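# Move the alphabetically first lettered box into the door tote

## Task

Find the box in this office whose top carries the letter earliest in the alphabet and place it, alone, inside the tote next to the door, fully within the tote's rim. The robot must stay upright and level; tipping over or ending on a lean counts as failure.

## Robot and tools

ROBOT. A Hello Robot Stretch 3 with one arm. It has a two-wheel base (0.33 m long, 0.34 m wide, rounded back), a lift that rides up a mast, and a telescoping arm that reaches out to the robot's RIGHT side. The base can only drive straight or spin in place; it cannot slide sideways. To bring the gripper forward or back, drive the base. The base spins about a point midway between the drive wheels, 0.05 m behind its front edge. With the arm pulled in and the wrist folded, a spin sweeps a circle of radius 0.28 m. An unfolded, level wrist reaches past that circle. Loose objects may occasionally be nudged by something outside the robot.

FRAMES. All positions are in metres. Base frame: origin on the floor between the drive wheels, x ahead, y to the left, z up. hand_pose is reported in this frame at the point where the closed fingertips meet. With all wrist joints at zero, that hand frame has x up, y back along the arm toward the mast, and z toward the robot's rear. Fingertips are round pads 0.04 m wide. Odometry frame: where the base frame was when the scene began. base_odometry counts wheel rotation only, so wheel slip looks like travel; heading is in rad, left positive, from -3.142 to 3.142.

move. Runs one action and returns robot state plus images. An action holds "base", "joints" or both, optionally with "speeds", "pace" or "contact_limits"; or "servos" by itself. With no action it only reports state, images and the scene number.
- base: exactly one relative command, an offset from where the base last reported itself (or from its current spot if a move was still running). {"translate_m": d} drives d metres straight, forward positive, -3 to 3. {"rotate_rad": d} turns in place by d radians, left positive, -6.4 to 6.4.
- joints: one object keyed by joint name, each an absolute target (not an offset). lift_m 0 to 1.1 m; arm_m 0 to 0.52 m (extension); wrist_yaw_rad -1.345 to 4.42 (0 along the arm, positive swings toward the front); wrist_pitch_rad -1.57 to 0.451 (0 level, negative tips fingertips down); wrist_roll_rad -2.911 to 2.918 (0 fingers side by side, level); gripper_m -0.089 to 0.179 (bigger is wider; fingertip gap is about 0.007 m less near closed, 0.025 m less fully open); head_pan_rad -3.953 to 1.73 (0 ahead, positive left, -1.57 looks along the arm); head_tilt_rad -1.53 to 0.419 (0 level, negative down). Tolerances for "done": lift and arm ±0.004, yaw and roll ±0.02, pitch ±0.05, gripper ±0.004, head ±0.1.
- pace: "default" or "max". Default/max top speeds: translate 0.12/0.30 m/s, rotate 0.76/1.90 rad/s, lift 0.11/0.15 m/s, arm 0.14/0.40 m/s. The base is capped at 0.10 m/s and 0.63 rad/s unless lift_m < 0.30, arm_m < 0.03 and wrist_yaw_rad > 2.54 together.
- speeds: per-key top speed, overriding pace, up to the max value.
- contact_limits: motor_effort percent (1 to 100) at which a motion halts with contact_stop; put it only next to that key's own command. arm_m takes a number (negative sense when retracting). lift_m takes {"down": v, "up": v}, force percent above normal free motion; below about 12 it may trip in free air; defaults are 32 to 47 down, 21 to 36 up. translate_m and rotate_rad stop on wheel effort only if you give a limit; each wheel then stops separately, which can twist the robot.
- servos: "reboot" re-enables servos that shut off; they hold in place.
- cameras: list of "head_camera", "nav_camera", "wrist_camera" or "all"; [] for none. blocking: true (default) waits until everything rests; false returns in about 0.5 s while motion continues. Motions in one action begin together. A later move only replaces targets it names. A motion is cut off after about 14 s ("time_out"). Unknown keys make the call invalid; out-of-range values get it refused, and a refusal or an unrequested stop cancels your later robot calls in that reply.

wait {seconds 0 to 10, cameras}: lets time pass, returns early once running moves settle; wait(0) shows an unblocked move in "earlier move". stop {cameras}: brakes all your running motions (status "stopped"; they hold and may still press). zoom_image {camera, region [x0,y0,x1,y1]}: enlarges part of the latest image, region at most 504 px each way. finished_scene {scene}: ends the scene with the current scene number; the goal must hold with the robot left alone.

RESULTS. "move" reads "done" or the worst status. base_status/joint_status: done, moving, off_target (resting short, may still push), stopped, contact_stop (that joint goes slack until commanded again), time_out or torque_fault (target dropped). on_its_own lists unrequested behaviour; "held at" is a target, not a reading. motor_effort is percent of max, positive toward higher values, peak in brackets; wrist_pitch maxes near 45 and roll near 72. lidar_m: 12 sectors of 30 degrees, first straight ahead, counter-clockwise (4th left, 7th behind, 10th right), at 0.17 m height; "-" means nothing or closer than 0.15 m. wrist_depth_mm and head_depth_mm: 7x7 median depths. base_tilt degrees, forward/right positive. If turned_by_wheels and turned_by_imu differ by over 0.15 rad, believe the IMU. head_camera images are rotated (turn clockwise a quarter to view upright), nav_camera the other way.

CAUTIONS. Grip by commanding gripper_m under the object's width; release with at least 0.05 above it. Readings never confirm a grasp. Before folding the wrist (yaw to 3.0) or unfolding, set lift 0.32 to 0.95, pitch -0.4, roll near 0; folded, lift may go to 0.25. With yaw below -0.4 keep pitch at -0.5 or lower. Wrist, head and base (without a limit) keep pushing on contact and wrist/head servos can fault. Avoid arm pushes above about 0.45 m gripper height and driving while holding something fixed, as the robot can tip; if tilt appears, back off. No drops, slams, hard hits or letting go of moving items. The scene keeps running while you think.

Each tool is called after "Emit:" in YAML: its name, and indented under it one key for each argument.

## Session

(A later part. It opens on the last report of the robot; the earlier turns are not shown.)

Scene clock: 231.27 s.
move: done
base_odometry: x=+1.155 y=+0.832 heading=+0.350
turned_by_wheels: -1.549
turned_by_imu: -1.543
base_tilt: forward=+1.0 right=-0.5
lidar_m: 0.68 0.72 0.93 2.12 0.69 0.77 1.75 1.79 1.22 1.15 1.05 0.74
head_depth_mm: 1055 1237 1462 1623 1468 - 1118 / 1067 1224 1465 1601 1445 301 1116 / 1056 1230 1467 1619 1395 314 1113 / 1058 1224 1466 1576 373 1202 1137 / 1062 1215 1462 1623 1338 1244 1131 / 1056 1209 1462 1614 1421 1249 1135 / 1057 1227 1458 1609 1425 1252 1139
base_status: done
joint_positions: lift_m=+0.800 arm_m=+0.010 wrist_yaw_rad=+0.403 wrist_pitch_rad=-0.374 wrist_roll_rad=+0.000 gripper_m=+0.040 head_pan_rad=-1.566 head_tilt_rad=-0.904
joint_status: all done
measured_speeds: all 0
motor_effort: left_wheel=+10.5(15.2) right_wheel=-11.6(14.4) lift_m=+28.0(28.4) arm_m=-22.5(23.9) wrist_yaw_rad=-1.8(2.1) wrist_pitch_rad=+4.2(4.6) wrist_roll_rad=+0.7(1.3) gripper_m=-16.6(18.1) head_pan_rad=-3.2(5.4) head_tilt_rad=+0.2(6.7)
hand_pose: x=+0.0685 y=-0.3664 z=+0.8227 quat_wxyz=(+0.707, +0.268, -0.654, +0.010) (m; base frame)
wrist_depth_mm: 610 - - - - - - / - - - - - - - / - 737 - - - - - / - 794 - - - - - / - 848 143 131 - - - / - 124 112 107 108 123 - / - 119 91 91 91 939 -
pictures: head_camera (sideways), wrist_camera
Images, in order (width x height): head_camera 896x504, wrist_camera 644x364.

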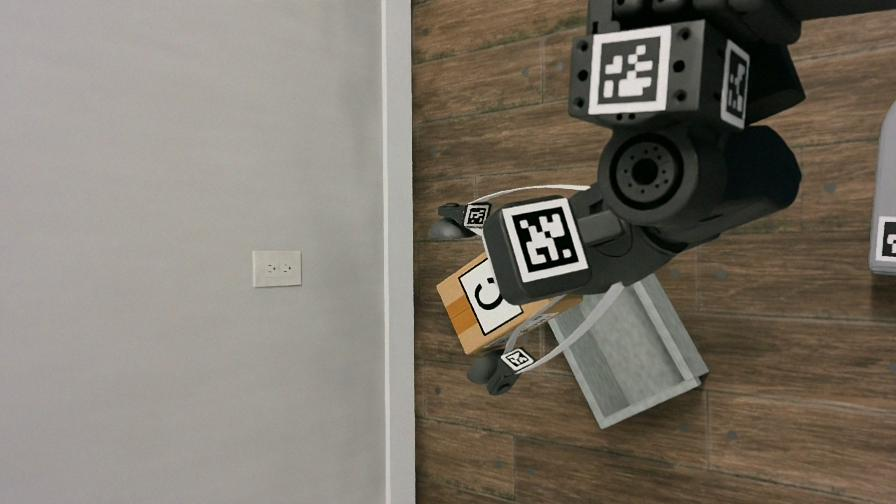

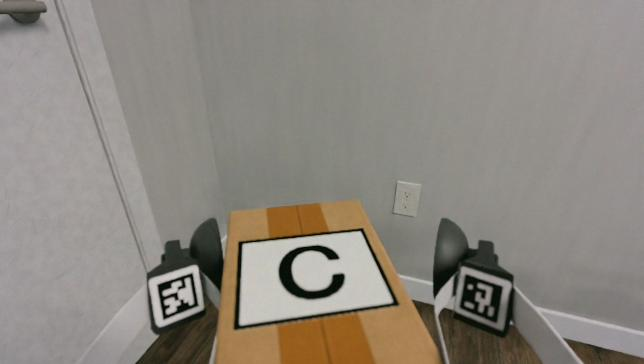

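Emit:
move:
  base: {"translate_m": 0.09}
  joints: {"wrist_pitch_rad": -0.9, "arm_m": 0.29, "lift_m": 0.45}
  pace: "max"
  cameras: ["head_camera","wrist_camera"]

Scene clock: 243.80 s.
move: done
base_odometry: x=+1.239 y=+0.863 heading=+0.350
turned_by_wheels: +0.000
turned_by_imu: +0.001
base_tilt: forward=+1.1 right=+0.0
lidar_m: 0.59 0.63 0.82 1.86 0.70 0.78 1.77 1.77 1.21 1.14 0.94 0.64
head_depth_mm: 1058 1215 1446 1613 1414 1261 1132 / 1051 1219 1439 1608 715 612 545 / 1051 1213 1443 1609 761 1254 1139 / 1054 1218 1450 1614 1338 1242 1133 / 1054 1220 1460 1621 1359 1228 1131 / 1052 1207 1445 1606 1409 1260 1134 / 1042 1209 1447 1606 1427 1256 1137
base_status: done
joint_positions: lift_m=+0.450 arm_m=+0.290 wrist_yaw_rad=+0.402 wrist_pitch_rad=-0.913 wrist_roll_rad=+0.000 gripper_m=+0.040 head_pan_rad=-1.570 head_tilt_rad=-0.899
joint_status: all done
measured_speeds: all 0
motor_effort: left_wheel=+6.5(13.8) right_wheel=+2.5(7.8) lift_m=+22.2(25.5) arm_m=+19.5(27.0) wrist_yaw_rad=-1.2(1.9) wrist_pitch_rad=+1.9(6.2) wrist_roll_rad=+0.8(1.1) gripper_m=-17.9(18.2) head_pan_rad=-2.1(4.3) head_tilt_rad=-0.6(1.6)
hand_pose: x=+0.0323 y=-0.5617 z=+0.3712 quat_wxyz=(+0.684, +0.432, -0.559, -0.179) (m; base frame)
wrist_depth_mm: - 794 788 - - - - / 572 721 740 734 702 - - / 632 661 666 658 652 656 650 / 601 597 603 608 602 589 598 / 561 559 144 132 541 554 542 / 511 124 112 108 112 126 504 / 489 120 91 91 91 122 472
pictures: head_camera (sideways), wrist_camera
Images, in order (width x height): head_camera 896x504, wrist_camera 644x364.

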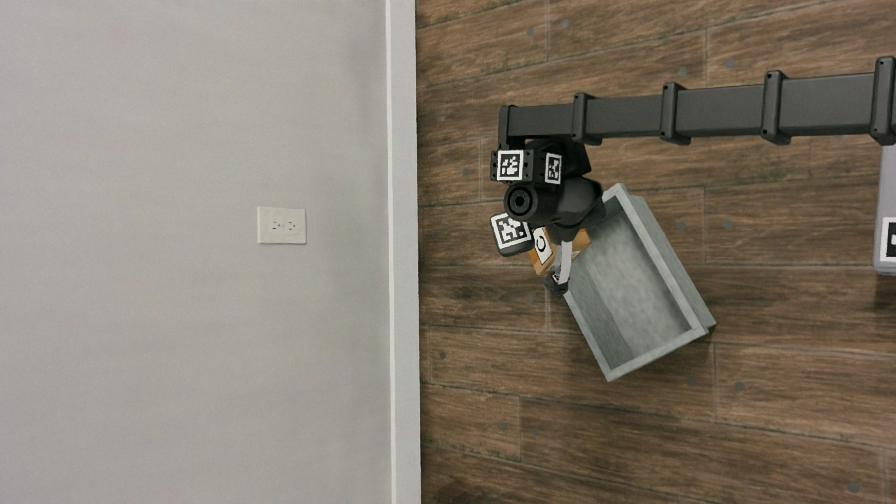

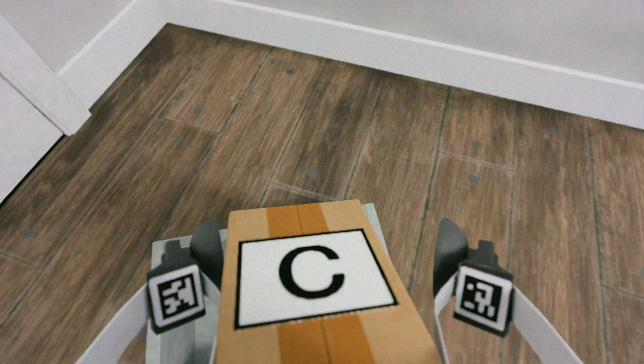

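Emit:
move:
  base: {"translate_m": 0.042}
  joints: {"arm_m": 0.305, "lift_m": 0.3}
  pace: "max"
  cameras: ["head_camera","wrist_camera"]

Scene clock: 258.63 s.
move: done
base_odometry: x=+1.279 y=+0.877 heading=+0.350
turned_by_wheels: +0.000
turned_by_imu: +0.001
base_tilt: forward=+1.1 right=+0.0
lidar_m: 0.55 0.59 0.76 1.74 0.71 0.78 1.79 1.76 1.21 1.14 0.87 0.60
head_depth_mm: 1050 1224 1451 1592 1419 1265 1139 / 1048 1208 1440 1587 1416 1215 702 / 1041 1217 1451 1602 888 1229 1121 / 1044 1203 1447 1618 1323 1243 1139 / 1044 1212 1435 1622 1421 1241 1134 / 1039 1212 1445 1590 1415 1265 1138 / 1044 1202 1439 1612 1411 1253 1143
base_status: done
joint_positions: lift_m=+0.300 arm_m=+0.305 wrist_yaw_rad=+0.402 wrist_pitch_rad=-0.914 wrist_roll_rad=+0.000 gripper_m=+0.040 head_pan_rad=-1.570 head_tilt_rad=-0.899
joint_status: all done
measured_speeds: all 0
motor_effort: left_wheel=+10.6(12.5) right_wheel=-0.5(8.5) lift_m=+22.6(23.3) arm_m=+11.0(25.0) wrist_yaw_rad=-1.6(1.9) wrist_pitch_rad=+2.6(2.7) wrist_roll_rad=+0.8(1.0) gripper_m=-16.8(18.0) head_pan_rad=-2.2(3.3) head_tilt_rad=-1.7(2.5)
hand_pose: x=+0.0322 y=-0.5765 z=+0.2211 quat_wxyz=(+0.684, +0.432, -0.559, -0.179) (m; base frame)
wrist_depth_mm: - 607 598 594 576 562 - / 517 526 534 531 523 532 527 / 486 484 481 476 474 478 480 / 440 441 442 443 333 435 436 / 401 287 137 131 332 397 396 / 373 125 112 107 108 126 367 / 351 103 91 91 92 119 342
pictures: head_camera (sideways), wrist_camera
Images, in order (width x height): head_camera 896x504, wrist_camera 644x364.

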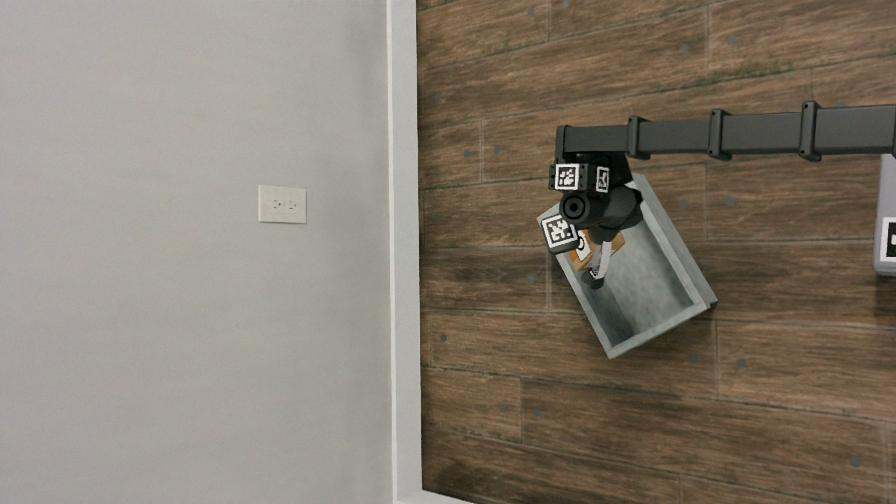

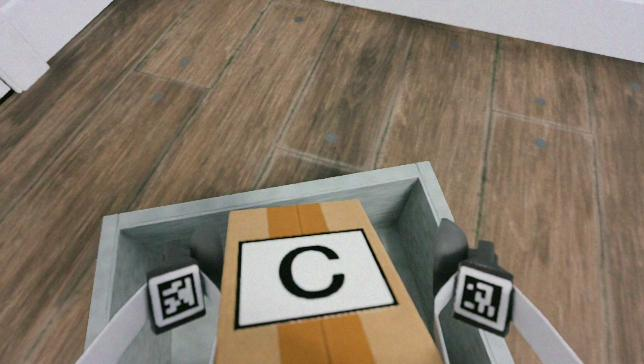

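Emit:
move:
  base: {"translate_m": 0.035}

Emit:
move:
  joints: {"lift_m": 0.14}
  contact_limits: {"lift_m": {"down": 14}}
  speeds: {"lift_m": 0.06}
  cameras: ["head_camera","wrist_camera"]

Scene clock: 263.10 s.
move: done
base_odometry: x=+1.312 y=+0.889 heading=+0.350
turned_by_wheels: +0.000
turned_by_imu: +0.001
base_tilt: forward=+0.9 right=-0.1
lidar_m: 0.52 0.56 0.72 1.63 0.73 0.78 1.80 1.76 1.21 1.13 0.82 0.56
head_depth_mm: 1047 1209 1450 1618 1418 1260 1128 / 1048 1206 1445 1603 1415 1211 703 / 1045 1212 1436 1592 887 1242 1117 / 1037 1208 1435 1598 1341 1236 1131 / 1038 1204 1429 1607 1432 1243 1130 / 1041 1196 1436 1608 1423 1257 1141 / 1039 1200 1442 1599 1412 1264 1132
base_status: done
joint_positions: lift_m=+0.300 arm_m=+0.305 wrist_yaw_rad=+0.402 wrist_pitch_rad=-0.914 wrist_roll_rad=+0.000 gripper_m=+0.040 head_pan_rad=-1.570 head_tilt_rad=-0.899
joint_status: not commanded
measured_speeds: all 0
motor_effort: left_wheel=+13.7(15.2) right_wheel=-1.9(6.6) lift_m=+29.9(30.3) arm_m=-23.0(23.7) wrist_yaw_rad=-1.1(1.8) wrist_pitch_rad=+2.6(2.7) wrist_roll_rad=+0.8(1.1) gripper_m=-17.7(18.3) head_pan_rad=-0.8(2.0) head_tilt_rad=-2.2(3.3)
hand_pose: x=+0.0322 y=-0.5765 z=+0.2211 quat_wxyz=(+0.684, +0.432, -0.559, -0.179) (m; base frame)
wrist_depth_mm: - 586 596 585 575 564 - / 513 536 533 528 528 521 525 / 473 484 480 483 474 473 479 / 437 441 431 437 445 437 431 / 404 408 138 131 319 392 398 / 375 124 112 108 108 126 366 / 350 120 91 91 92 116 345
pictures: none

Scene clock: 266.33 s.
move: done
base_odometry: x=+1.312 y=+0.889 heading=+0.350
turned_by_wheels: +0.000
turned_by_imu: +0.000
base_tilt: forward=+1.0 right=+0.0
lidar_m: 0.52 0.56 0.72 1.63 0.73 0.78 1.79 1.76 1.21 1.13 0.82 0.56
head_depth_mm: 1044 1220 1453 1615 1406 1253 1129 / 1040 1219 1449 1600 1419 1254 1113 / 1044 1209 1436 1600 1390 1015 1100 / 1042 1201 1438 1609 1342 1231 1135 / 1035 1206 1425 1618 1421 1240 1132 / 1034 1199 1429 1616 1408 1260 1132 / 1041 1204 1437 1600 1427 1262 1137
base_status: not commanded
joint_positions: lift_m=+0.140 arm_m=+0.305 wrist_yaw_rad=+0.402 wrist_pitch_rad=-0.914 wrist_roll_rad=+0.000 gripper_m=+0.040 head_pan_rad=-1.570 head_tilt_rad=-0.899
joint_status: all done
measured_speeds: all 0
motor_effort: left_wheel=+13.6(13.9) right_wheel=-2.1(2.9) lift_m=+22.4(27.4) arm_m=-19.4(23.0) wrist_yaw_rad=-1.8(1.8) wrist_pitch_rad=+2.1(2.7) wrist_roll_rad=+0.8(1.1) gripper_m=-17.1(18.2) head_pan_rad=-0.8(1.7) head_tilt_rad=-3.7(4.5)
contact_limits: lift_m down 14 (down: maximum 72; up: maximum 65)
hand_pose: x=+0.0322 y=-0.5765 z=+0.0611 quat_wxyz=(+0.684, +0.432, -0.559, -0.179) (m; base frame)
wrist_depth_mm: 353 352 350 350 354 353 347 / 324 321 152 157 164 179 - / 149 160 172 188 204 215 - / 176 194 214 223 243 - - / - 227 138 132 - - - / - 124 112 108 108 119 - / - 120 92 91 92 122 -
pictures: head_camera (sideways), wrist_camera
Images, in order (width x height): head_camera 896x504, wrist_camera 644x364.

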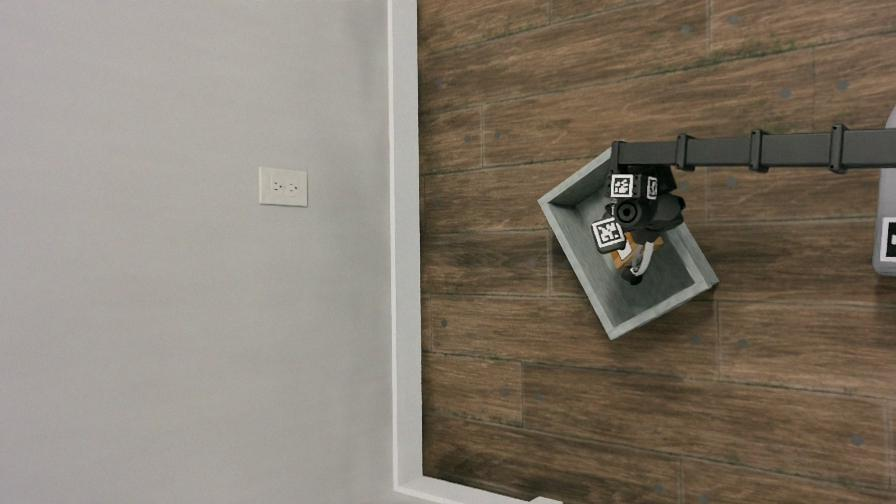

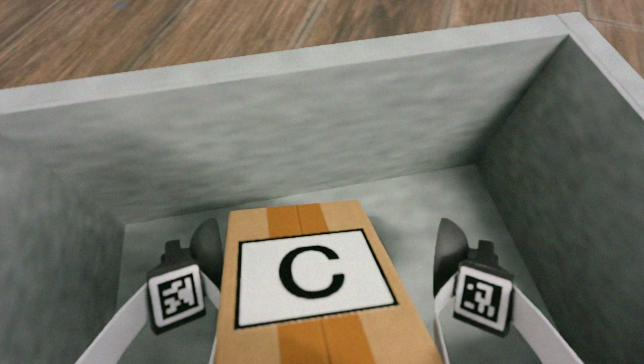

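Emit:
move:
  joints: {"lift_m": 0.1}
  contact_limits: {"lift_m": {"down": 13}}
  speeds: {"lift_m": 0.03}
  cameras: ["wrist_camera"]

Scene clock: 269.90 s.
move: done
base_odometry: x=+1.312 y=+0.889 heading=+0.350
turned_by_wheels: +0.000
turned_by_imu: +0.001
base_tilt: forward=+1.1 right=-0.2
lidar_m: 0.52 0.56 0.71 1.63 0.73 0.78 1.79 1.76 1.21 1.13 0.82 0.56
head_depth_mm: 1045 1213 1441 1619 1417 1251 1131 / 1047 1213 1439 1602 1426 1258 1131 / 1040 1206 1436 1597 1384 1031 1102 / 1040 1209 1442 1597 1360 1222 1137 / 1037 1196 1429 1601 1421 1235 1133 / 1038 1204 1436 1612 1411 1255 1136 / 1041 1203 1430 1584 1431 1270 1136
base_status: not commanded
joint_positions: lift_m=+0.100 arm_m=+0.305 wrist_yaw_rad=+0.402 wrist_pitch_rad=-0.914 wrist_roll_rad=+0.000 gripper_m=+0.040 head_pan_rad=-1.570 head_tilt_rad=-0.899
joint_status: all done
measured_speeds: all 0
motor_effort: left_wheel=+13.7(13.9) right_wheel=-2.0(2.7) lift_m=+20.6(27.7) arm_m=-15.7(18.0) wrist_yaw_rad=-1.6(1.9) wrist_pitch_rad=+2.2(2.7) wrist_roll_rad=+0.9(1.2) gripper_m=-17.2(18.2) head_pan_rad=+0.5(2.0) head_tilt_rad=-4.0(5.1)
contact_limits: lift_m down 13 (down: maximum 72; up: maximum 65)
hand_pose: x=+0.0322 y=-0.5765 z=+0.0211 quat_wxyz=(+0.684, +0.432, -0.559, -0.179) (m; base frame)
wrist_depth_mm: 115 117 125 133 138 149 154 / 130 139 142 154 165 179 - / 149 161 172 188 200 207 - / 177 189 201 - - - - / - 191 144 131 190 189 - / - 171 112 108 116 126 176 / - 159 91 91 92 122 163
pictures: wrist_camera
Images, in order (width x height): wrist_camera 644x364.

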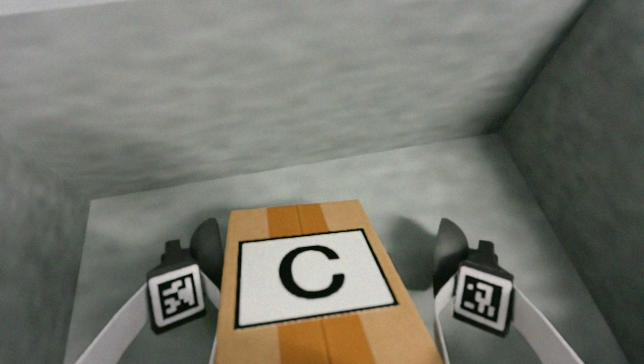

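Emit:
move:
  joints: {"lift_m": 0.04}
  contact_limits: {"lift_m": {"down": 13}}
  speeds: {"lift_m": 0.03}
  cameras: ["wrist_camera"]

Scene clock: 273.63 s.
move: contact_stop
base_odometry: x=+1.312 y=+0.889 heading=+0.350
turned_by_wheels: +0.000
turned_by_imu: +0.000
base_tilt: forward=+0.8 right=-0.1
lidar_m: 0.52 0.56 0.72 1.63 0.73 0.78 1.79 1.76 1.21 1.13 0.82 0.56
head_depth_mm: 1049 1212 1446 1604 1408 1256 1129 / 1046 1214 1452 1608 1412 1265 1138 / 1037 1206 1442 1599 1388 1041 1100 / 1041 1206 1441 1597 1367 1217 1132 / 1040 1205 1437 1604 1426 1237 1134 / 1034 1208 1436 1614 1408 1264 1135 / 1033 1214 1424 1587 1427 1261 1143
base_status: not commanded
joint_positions: lift_m=+0.092 arm_m=+0.305 wrist_yaw_rad=+0.403 wrist_pitch_rad=-0.880 wrist_roll_rad=-0.001 gripper_m=+0.040 head_pan_rad=-1.570 head_tilt_rad=-0.901
joint_status: lift_m contact_stop (moved -0.008 of -0.060)
measured_speeds: translate_m=+0.000 rotate_rad=+0.000 lift_m=+0.001 arm_m=+0.000 wrist_yaw_rad=+0.000 wrist_pitch_rad=+0.000 wrist_roll_rad=+0.000 head_pan_rad=+0.000 head_tilt_rad=+0.000
on_its_own: lift_m is slack since a contact_stop (your +0.040 is given up)
motor_effort: left_wheel=+7.5(13.8) right_wheel=-3.7(4.4) lift_m=+23.9(23.9) arm_m=-11.7(12.8) wrist_yaw_rad=-2.0(2.6) wrist_pitch_rad=-4.0(5.1) wrist_roll_rad=+1.0(1.3) gripper_m=-17.4(18.2) head_pan_rad=+1.0(2.0) head_tilt_rad=-4.2(6.2)
contact_limits: lift_m down 13 (down: maximum 72; up: maximum 65)
hand_pose: x=+0.0352 y=-0.5832 z=+0.0177 quat_wxyz=(+0.688, +0.423, -0.566, -0.167) (m; base frame)
wrist_depth_mm: 108 112 120 126 133 141 144 / 123 129 137 147 159 172 - / 144 153 164 173 187 200 - / 171 184 191 198 - - - / - 189 132 127 188 188 - / - 169 113 106 111 127 172 / - 120 91 91 92 122 160
pictures: wrist_camera
Images, in order (width x height): wrist_camera 644x364.

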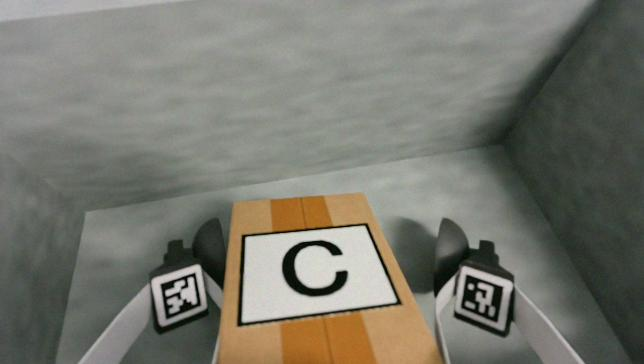

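Emit:
move:
  joints: {"gripper_m": 0.13}

Emit:
move:
  joints: {"lift_m": 0.5}
  pace: "max"
  cameras: ["wrist_camera"]

Emit:
move:
  joints: {"arm_m": 0.0, "wrist_pitch_rad": -0.4, "wrist_yaw_rad": 2.9, "gripper_m": 0.03, "head_pan_rad": -1.57, "head_tilt_rad": -0.9}
  pace: "max"
  cameras: ["head_camera"]

Scene clock: 277.43 s.
move: done
base_odometry: x=+1.312 y=+0.889 heading=+0.350
turned_by_wheels: +0.000
turned_by_imu: +0.001
base_tilt: forward=+0.9 right=-0.1
lidar_m: 0.52 0.56 0.72 1.62 0.73 0.79 1.79 1.76 1.21 1.13 0.81 0.56
head_depth_mm: 1044 1209 1456 1596 1420 1252 1135 / 1042 1208 1442 1610 1419 1258 1133 / 1043 1214 1445 1622 1388 1034 1101 / 1042 1201 1439 1592 1365 1216 1132 / 1039 1212 1428 1615 1423 1251 1135 / 1043 1206 1449 1604 1421 1257 1137 / 1051 1210 1431 1585 1418 1255 1140
base_status: not commanded
joint_positions: lift_m=+0.092 arm_m=+0.305 wrist_yaw_rad=+0.403 wrist_pitch_rad=-0.883 wrist_roll_rad=-0.001 gripper_m=+0.130 head_pan_rad=-1.570 head_tilt_rad=-0.901
joint_status: all done
measured_speeds: all 0
on_its_own: lift_m is slack since a contact_stop (your +0.040 is given up)
motor_effort: left_wheel=+7.7(7.7) right_wheel=-4.1(4.5) lift_m=+25.4(25.8) arm_m=-8.2(10.1) wrist_yaw_rad=-2.0(2.6) wrist_pitch_rad=-3.1(4.1) wrist_roll_rad=+1.0(1.3) gripper_m=-0.4(90.8) head_pan_rad=+1.3(3.5) head_tilt_rad=-3.1(4.3)
contact_limits: lift_m down 13 (down: maximum 72; up: maximum 65)
hand_pose: x=+0.0349 y=-0.5825 z=+0.0175 quat_wxyz=(+0.687, +0.424, -0.565, -0.168) (m; base frame)
wrist_depth_mm: 108 112 119 126 133 141 144 / 123 129 137 148 158 172 - / 143 153 163 173 190 200 - / 171 185 193 204 - - - / - 189 138 136 188 184 - / - 125 127 124 173 124 170 / - 120 115 115 157 155 154
pictures: none

Scene clock: 280.93 s.
move: done
base_odometry: x=+1.312 y=+0.889 heading=+0.350
turned_by_wheels: +0.000
turned_by_imu: +0.000
base_tilt: forward=+0.8 right=-0.2
lidar_m: 0.52 0.56 0.72 1.63 0.73 0.78 1.79 1.76 1.21 1.13 0.81 0.56
head_depth_mm: 1044 1215 1450 1611 1419 1253 1116 / 1044 1220 1451 1611 637 559 505 / 1043 1210 1450 1597 1289 1250 1131 / 1040 1209 1435 1602 1337 1238 1135 / 1037 1207 1424 1612 1412 1245 1135 / 1036 1202 1431 1595 1418 1249 1139 / 1043 1203 1440 1589 1425 1258 1134
base_status: not commanded
joint_positions: lift_m=+0.500 arm_m=+0.305 wrist_yaw_rad=+0.403 wrist_pitch_rad=-0.908 wrist_roll_rad=-0.001 gripper_m=+0.130 head_pan_rad=-1.570 head_tilt_rad=-0.901
joint_status: all done
measured_speeds: all 0
motor_effort: left_wheel=+7.2(7.8) right_wheel=-4.1(4.7) lift_m=+29.7(32.4) arm_m=-5.0(8.5) wrist_yaw_rad=-2.1(2.8) wrist_pitch_rad=+1.6(3.2) wrist_roll_rad=+1.3(1.3) gripper_m=+0.6(1.2) head_pan_rad=+1.2(3.3) head_tilt_rad=-0.7(3.5)
hand_pose: x=+0.0328 y=-0.5776 z=+0.4219 quat_wxyz=(+0.685, +0.431, -0.560, -0.177) (m; base frame)
wrist_depth_mm: 526 - - - - - - / 506 - 820 784 - - - / 578 706 728 731 713 699 - / 571 658 661 657 658 653 649 / 597 610 613 608 606 607 604 / 557 124 536 - - 124 558 / - 505 514 477 - 497 514
pictures: wrist_camera
Images, in order (width x height): wrist_camera 644x364.

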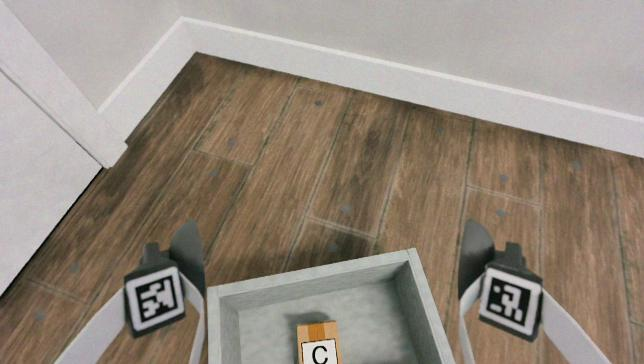

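Scene clock: 282.97 s.
move: done
base_odometry: x=+1.312 y=+0.889 heading=+0.350
turned_by_wheels: +0.000
turned_by_imu: +0.000
base_tilt: forward=+1.0 right=+0.0
lidar_m: 0.52 0.55 0.72 1.63 0.73 0.79 1.79 1.76 1.21 1.13 0.81 0.56
head_depth_mm: 1046 1215 1446 1614 1412 1257 1132 / 1044 1214 1457 1622 1422 1261 491 / 1043 1209 1444 1605 1390 1251 514 / 1044 1209 1444 1597 1367 1248 563 / 1041 1214 1452 1609 1428 1235 1130 / 1038 1211 1441 1602 1423 1270 1134 / 1041 1207 1432 1591 1411 1258 1138
base_status: not commanded
joint_positions: lift_m=+0.500 arm_m=+0.002 wrist_yaw_rad=+2.897 wrist_pitch_rad=-0.419 wrist_roll_rad=-0.001 gripper_m=+0.030 head_pan_rad=-1.570 head_tilt_rad=-0.901
joint_status: all done
joint sent to its limit — arm_m, lower limit.
measured_speeds: all 0
motor_effort: left_wheel=+7.4(7.7) right_wheel=-3.2(4.2) lift_m=+28.4(30.1) arm_m=-23.2(26.1) wrist_yaw_rad=+2.9(9.1) wrist_pitch_rad=+3.5(5.6) wrist_roll_rad=+1.2(1.3) gripper_m=-0.2(91.5) head_pan_rad=+2.0(3.4) head_tilt_rad=-0.5(1.9)
hand_pose: x=+0.0330 y=+0.0709 z=+0.5125 quat_wxyz=(+0.231, +0.704, +0.062, +0.669) (m; base frame)
wrist_depth_mm: - - - - - 553 467 / 136 - - - - - 484 / 145 166 - - - - 493 / 158 172 - - - - 496 / - 183 930 925 918 - 504 / 747 200 126 145 131 - 506 / 668 654 648 680 651 669 522
pictures: head_camera (sideways)
Images, in order (width x height): head_camera 896x504.

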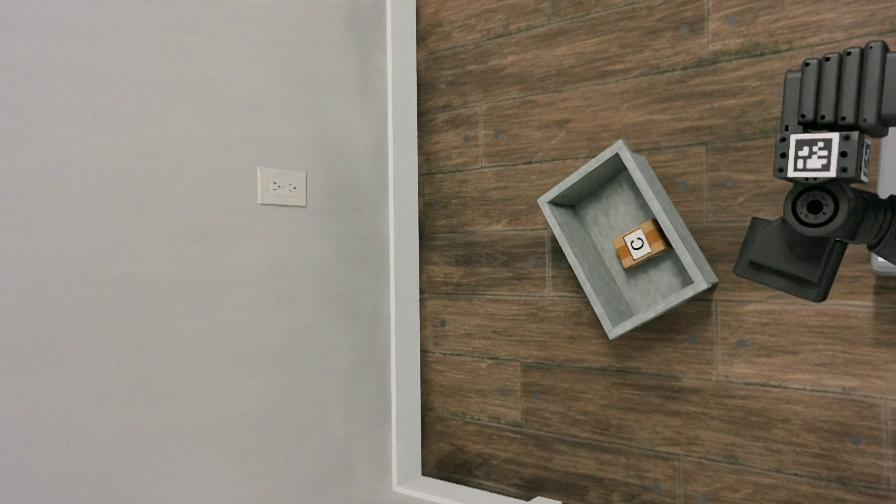

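Emit:
move:
  joints: {"lift_m": 0.28, "head_pan_rad": -3.14, "head_tilt_rad": -0.3}
  pace: "max"

Emit:
move:
  base: {"translate_m": -1.4}
  pace: "max"
  cameras: ["head_camera"]

Scene clock: 288.53 s.
move: done
base_odometry: x=+1.312 y=+0.889 heading=+0.350
turned_by_wheels: +0.000
turned_by_imu: +0.001
base_tilt: forward=+0.9 right=+0.0
lidar_m: 0.52 0.56 0.72 1.63 0.73 0.78 1.80 1.77 1.21 1.13 0.82 0.56
head_depth_mm: 1767 1734 1710 1695 1680 1669 1560 / 2766 2489 2456 2455 2371 2029 1616 / 2842 2991 3112 3286 2793 2027 1581 / 2798 2949 3118 3346 2754 2030 1591 / 2843 2959 3119 3314 2721 1986 1594 / 2795 2967 3117 3279 2720 1982 1583 / 2827 2946 3061 3257 2713 1978 1580
base_status: not commanded
joint_positions: lift_m=+0.280 arm_m=+0.002 wrist_yaw_rad=+2.897 wrist_pitch_rad=-0.418 wrist_roll_rad=-0.001 gripper_m=+0.030 head_pan_rad=-3.152 head_tilt_rad=-0.292
joint_status: all done
measured_speeds: all 0
motor_effort: left_wheel=+7.3(7.6) right_wheel=-3.6(4.2) lift_m=+22.0(23.1) arm_m=-22.8(23.4) wrist_yaw_rad=+2.8(3.4) wrist_pitch_rad=+3.3(3.6) wrist_roll_rad=+1.1(1.3) gripper_m=-0.5(1.6) head_pan_rad=+2.6(4.3) head_tilt_rad=-1.9(5.8)
hand_pose: x=+0.0330 y=+0.0709 z=+0.2926 quat_wxyz=(+0.230, +0.704, +0.062, +0.669) (m; base frame)
wrist_depth_mm: - - - - - 541 472 / 136 - - - - - 481 / 145 166 - - - - 493 / 161 173 767 775 782 - 504 / 613 183 625 587 612 591 485 / 507 202 127 146 131 509 495 / 443 263 264 292 425 442 440
pictures: none

Scene clock: 294.60 s.
move: done
base_odometry: x=-0.003 y=+0.409 heading=+0.350
turned_by_wheels: +0.000
turned_by_imu: +0.003
base_tilt: forward=+1.0 right=-0.3
lidar_m: 1.90 0.75 0.52 0.48 0.49 0.64 1.40 1.27 1.32 1.24 1.27 1.64
head_depth_mm: 1487 1468 1446 1350 1428 1412 1392 / 1600 1687 1769 1310 2004 1858 1574 / 1612 1688 1781 1298 1983 1801 1529 / 1607 1679 1755 1288 2010 1986 1572 / 1598 1678 1755 1267 2003 1969 1580 / 1602 1687 1751 1388 1970 1835 1522 / 1594 1684 1752 1363 1527 1983 1571
base_status: done
joint_positions: lift_m=+0.280 arm_m=+0.002 wrist_yaw_rad=+2.897 wrist_pitch_rad=-0.418 wrist_roll_rad=-0.001 gripper_m=+0.030 head_pan_rad=-3.140 head_tilt_rad=-0.300
joint_status: not commanded
measured_speeds: all 0
motor_effort: left_wheel=-4.4(16.0) right_wheel=+1.5(13.2) lift_m=+29.6(29.6) arm_m=-22.0(23.0) wrist_yaw_rad=+2.6(3.4) wrist_pitch_rad=+3.4(3.6) wrist_roll_rad=+1.0(1.3) gripper_m=-0.2(1.8) head_pan_rad=+2.4(4.1) head_tilt_rad=-2.0(3.1)
hand_pose: x=+0.0330 y=+0.0709 z=+0.2926 quat_wxyz=(+0.230, +0.704, +0.062, +0.669) (m; base frame)
wrist_depth_mm: - 142 456 - - - - / 136 149 496 - - - 773 / 146 154 546 - - - 899 / 157 167 590 - 689 725 775 / - 182 619 594 618 615 620 / 512 202 126 147 132 511 510 / 442 264 266 289 429 437 444
pictures: head_camera (sideways)
Images, in order (width x height): head_camera 896x504.

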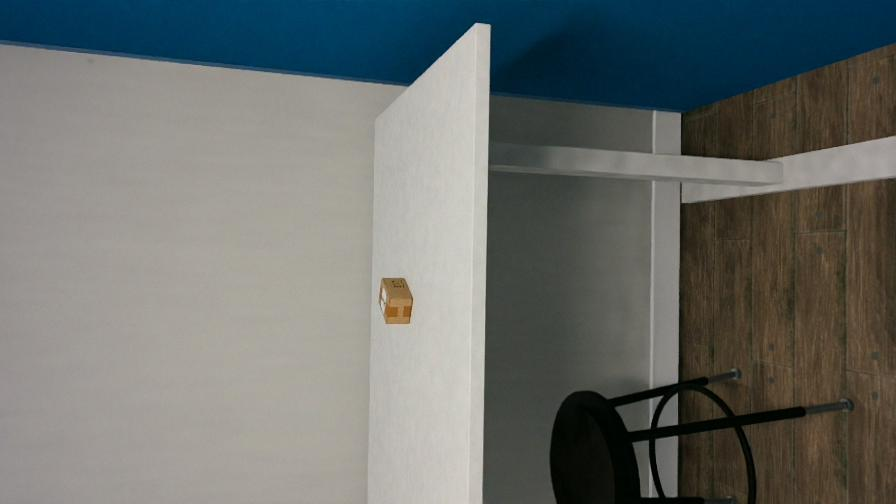

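Emit:
zoom_image:
  camera: "head_camera"
  region: [370, 270, 420, 330]

Scaled by 8.400 from the camera's 896x504 image, which has a finer 1280x720 frame.

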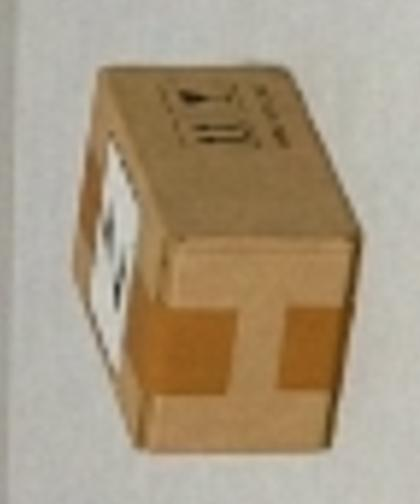

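Emit:
move:
  base: {"translate_m": -0.55}
  pace: "max"
  cameras: ["head_camera"]

Emit:
zoom_image:
  camera: "head_camera"
  region: [370, 250, 470, 370]

Scene clock: 302.23 s.
move: done
base_odometry: x=-0.520 y=+0.220 heading=+0.350
turned_by_wheels: +0.000
turned_by_imu: +0.001
base_tilt: forward=+0.9 right=+0.1
lidar_m: 2.44 0.68 0.47 0.44 0.45 0.58 0.85 0.77 0.95 1.29 1.31 1.70
head_depth_mm: 1123 1175 1232 1229 756 599 1272 / 1116 1179 1247 1204 754 595 1501 / 1121 1174 1246 1190 750 595 1492 / 1121 1172 1243 1176 744 591 1554 / 1114 1176 1227 1166 743 588 1542 / 1111 1173 1232 1160 736 584 1531 / 1116 1169 1234 1145 736 583 1520
base_status: done
joint_positions: lift_m=+0.280 arm_m=+0.002 wrist_yaw_rad=+2.898 wrist_pitch_rad=-0.418 wrist_roll_rad=-0.001 gripper_m=+0.030 head_pan_rad=-3.140 head_tilt_rad=-0.300
joint_status: not commanded
measured_speeds: all 0
motor_effort: left_wheel=-6.6(12.4) right_wheel=+1.5(17.4) lift_m=+20.7(30.2) arm_m=-21.4(21.8) wrist_yaw_rad=+2.7(3.3) wrist_pitch_rad=+3.4(3.5) wrist_roll_rad=+1.1(1.4) gripper_m=-0.4(1.4) head_pan_rad=+3.0(3.9) head_tilt_rad=-1.1(1.8)
hand_pose: x=+0.0330 y=+0.0710 z=+0.2926 quat_wxyz=(+0.230, +0.704, +0.062, +0.669) (m; base frame)
wrist_depth_mm: - 142 - - - 569 588 / 135 151 - - - 615 - / 145 154 - - - 665 - / 157 166 - - - 719 777 / - 183 - 156 615 615 622 / 500 202 126 147 131 507 508 / 438 264 266 290 427 439 441
pictures: head_camera (sideways)
Images, in order (width x height): head_camera 896x504.

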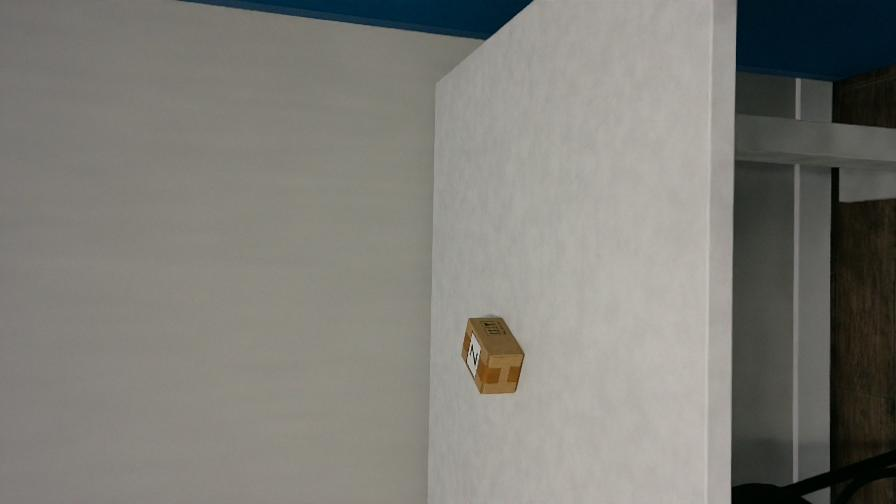

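Scaled by 4.200 from the camera's 896x504 image, which has a finer 1280x720 frame.

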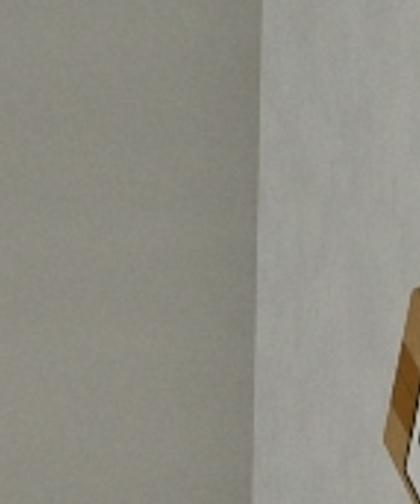

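Emit:
finished_scene:
  scene: 2

The scene is finished: the task was done.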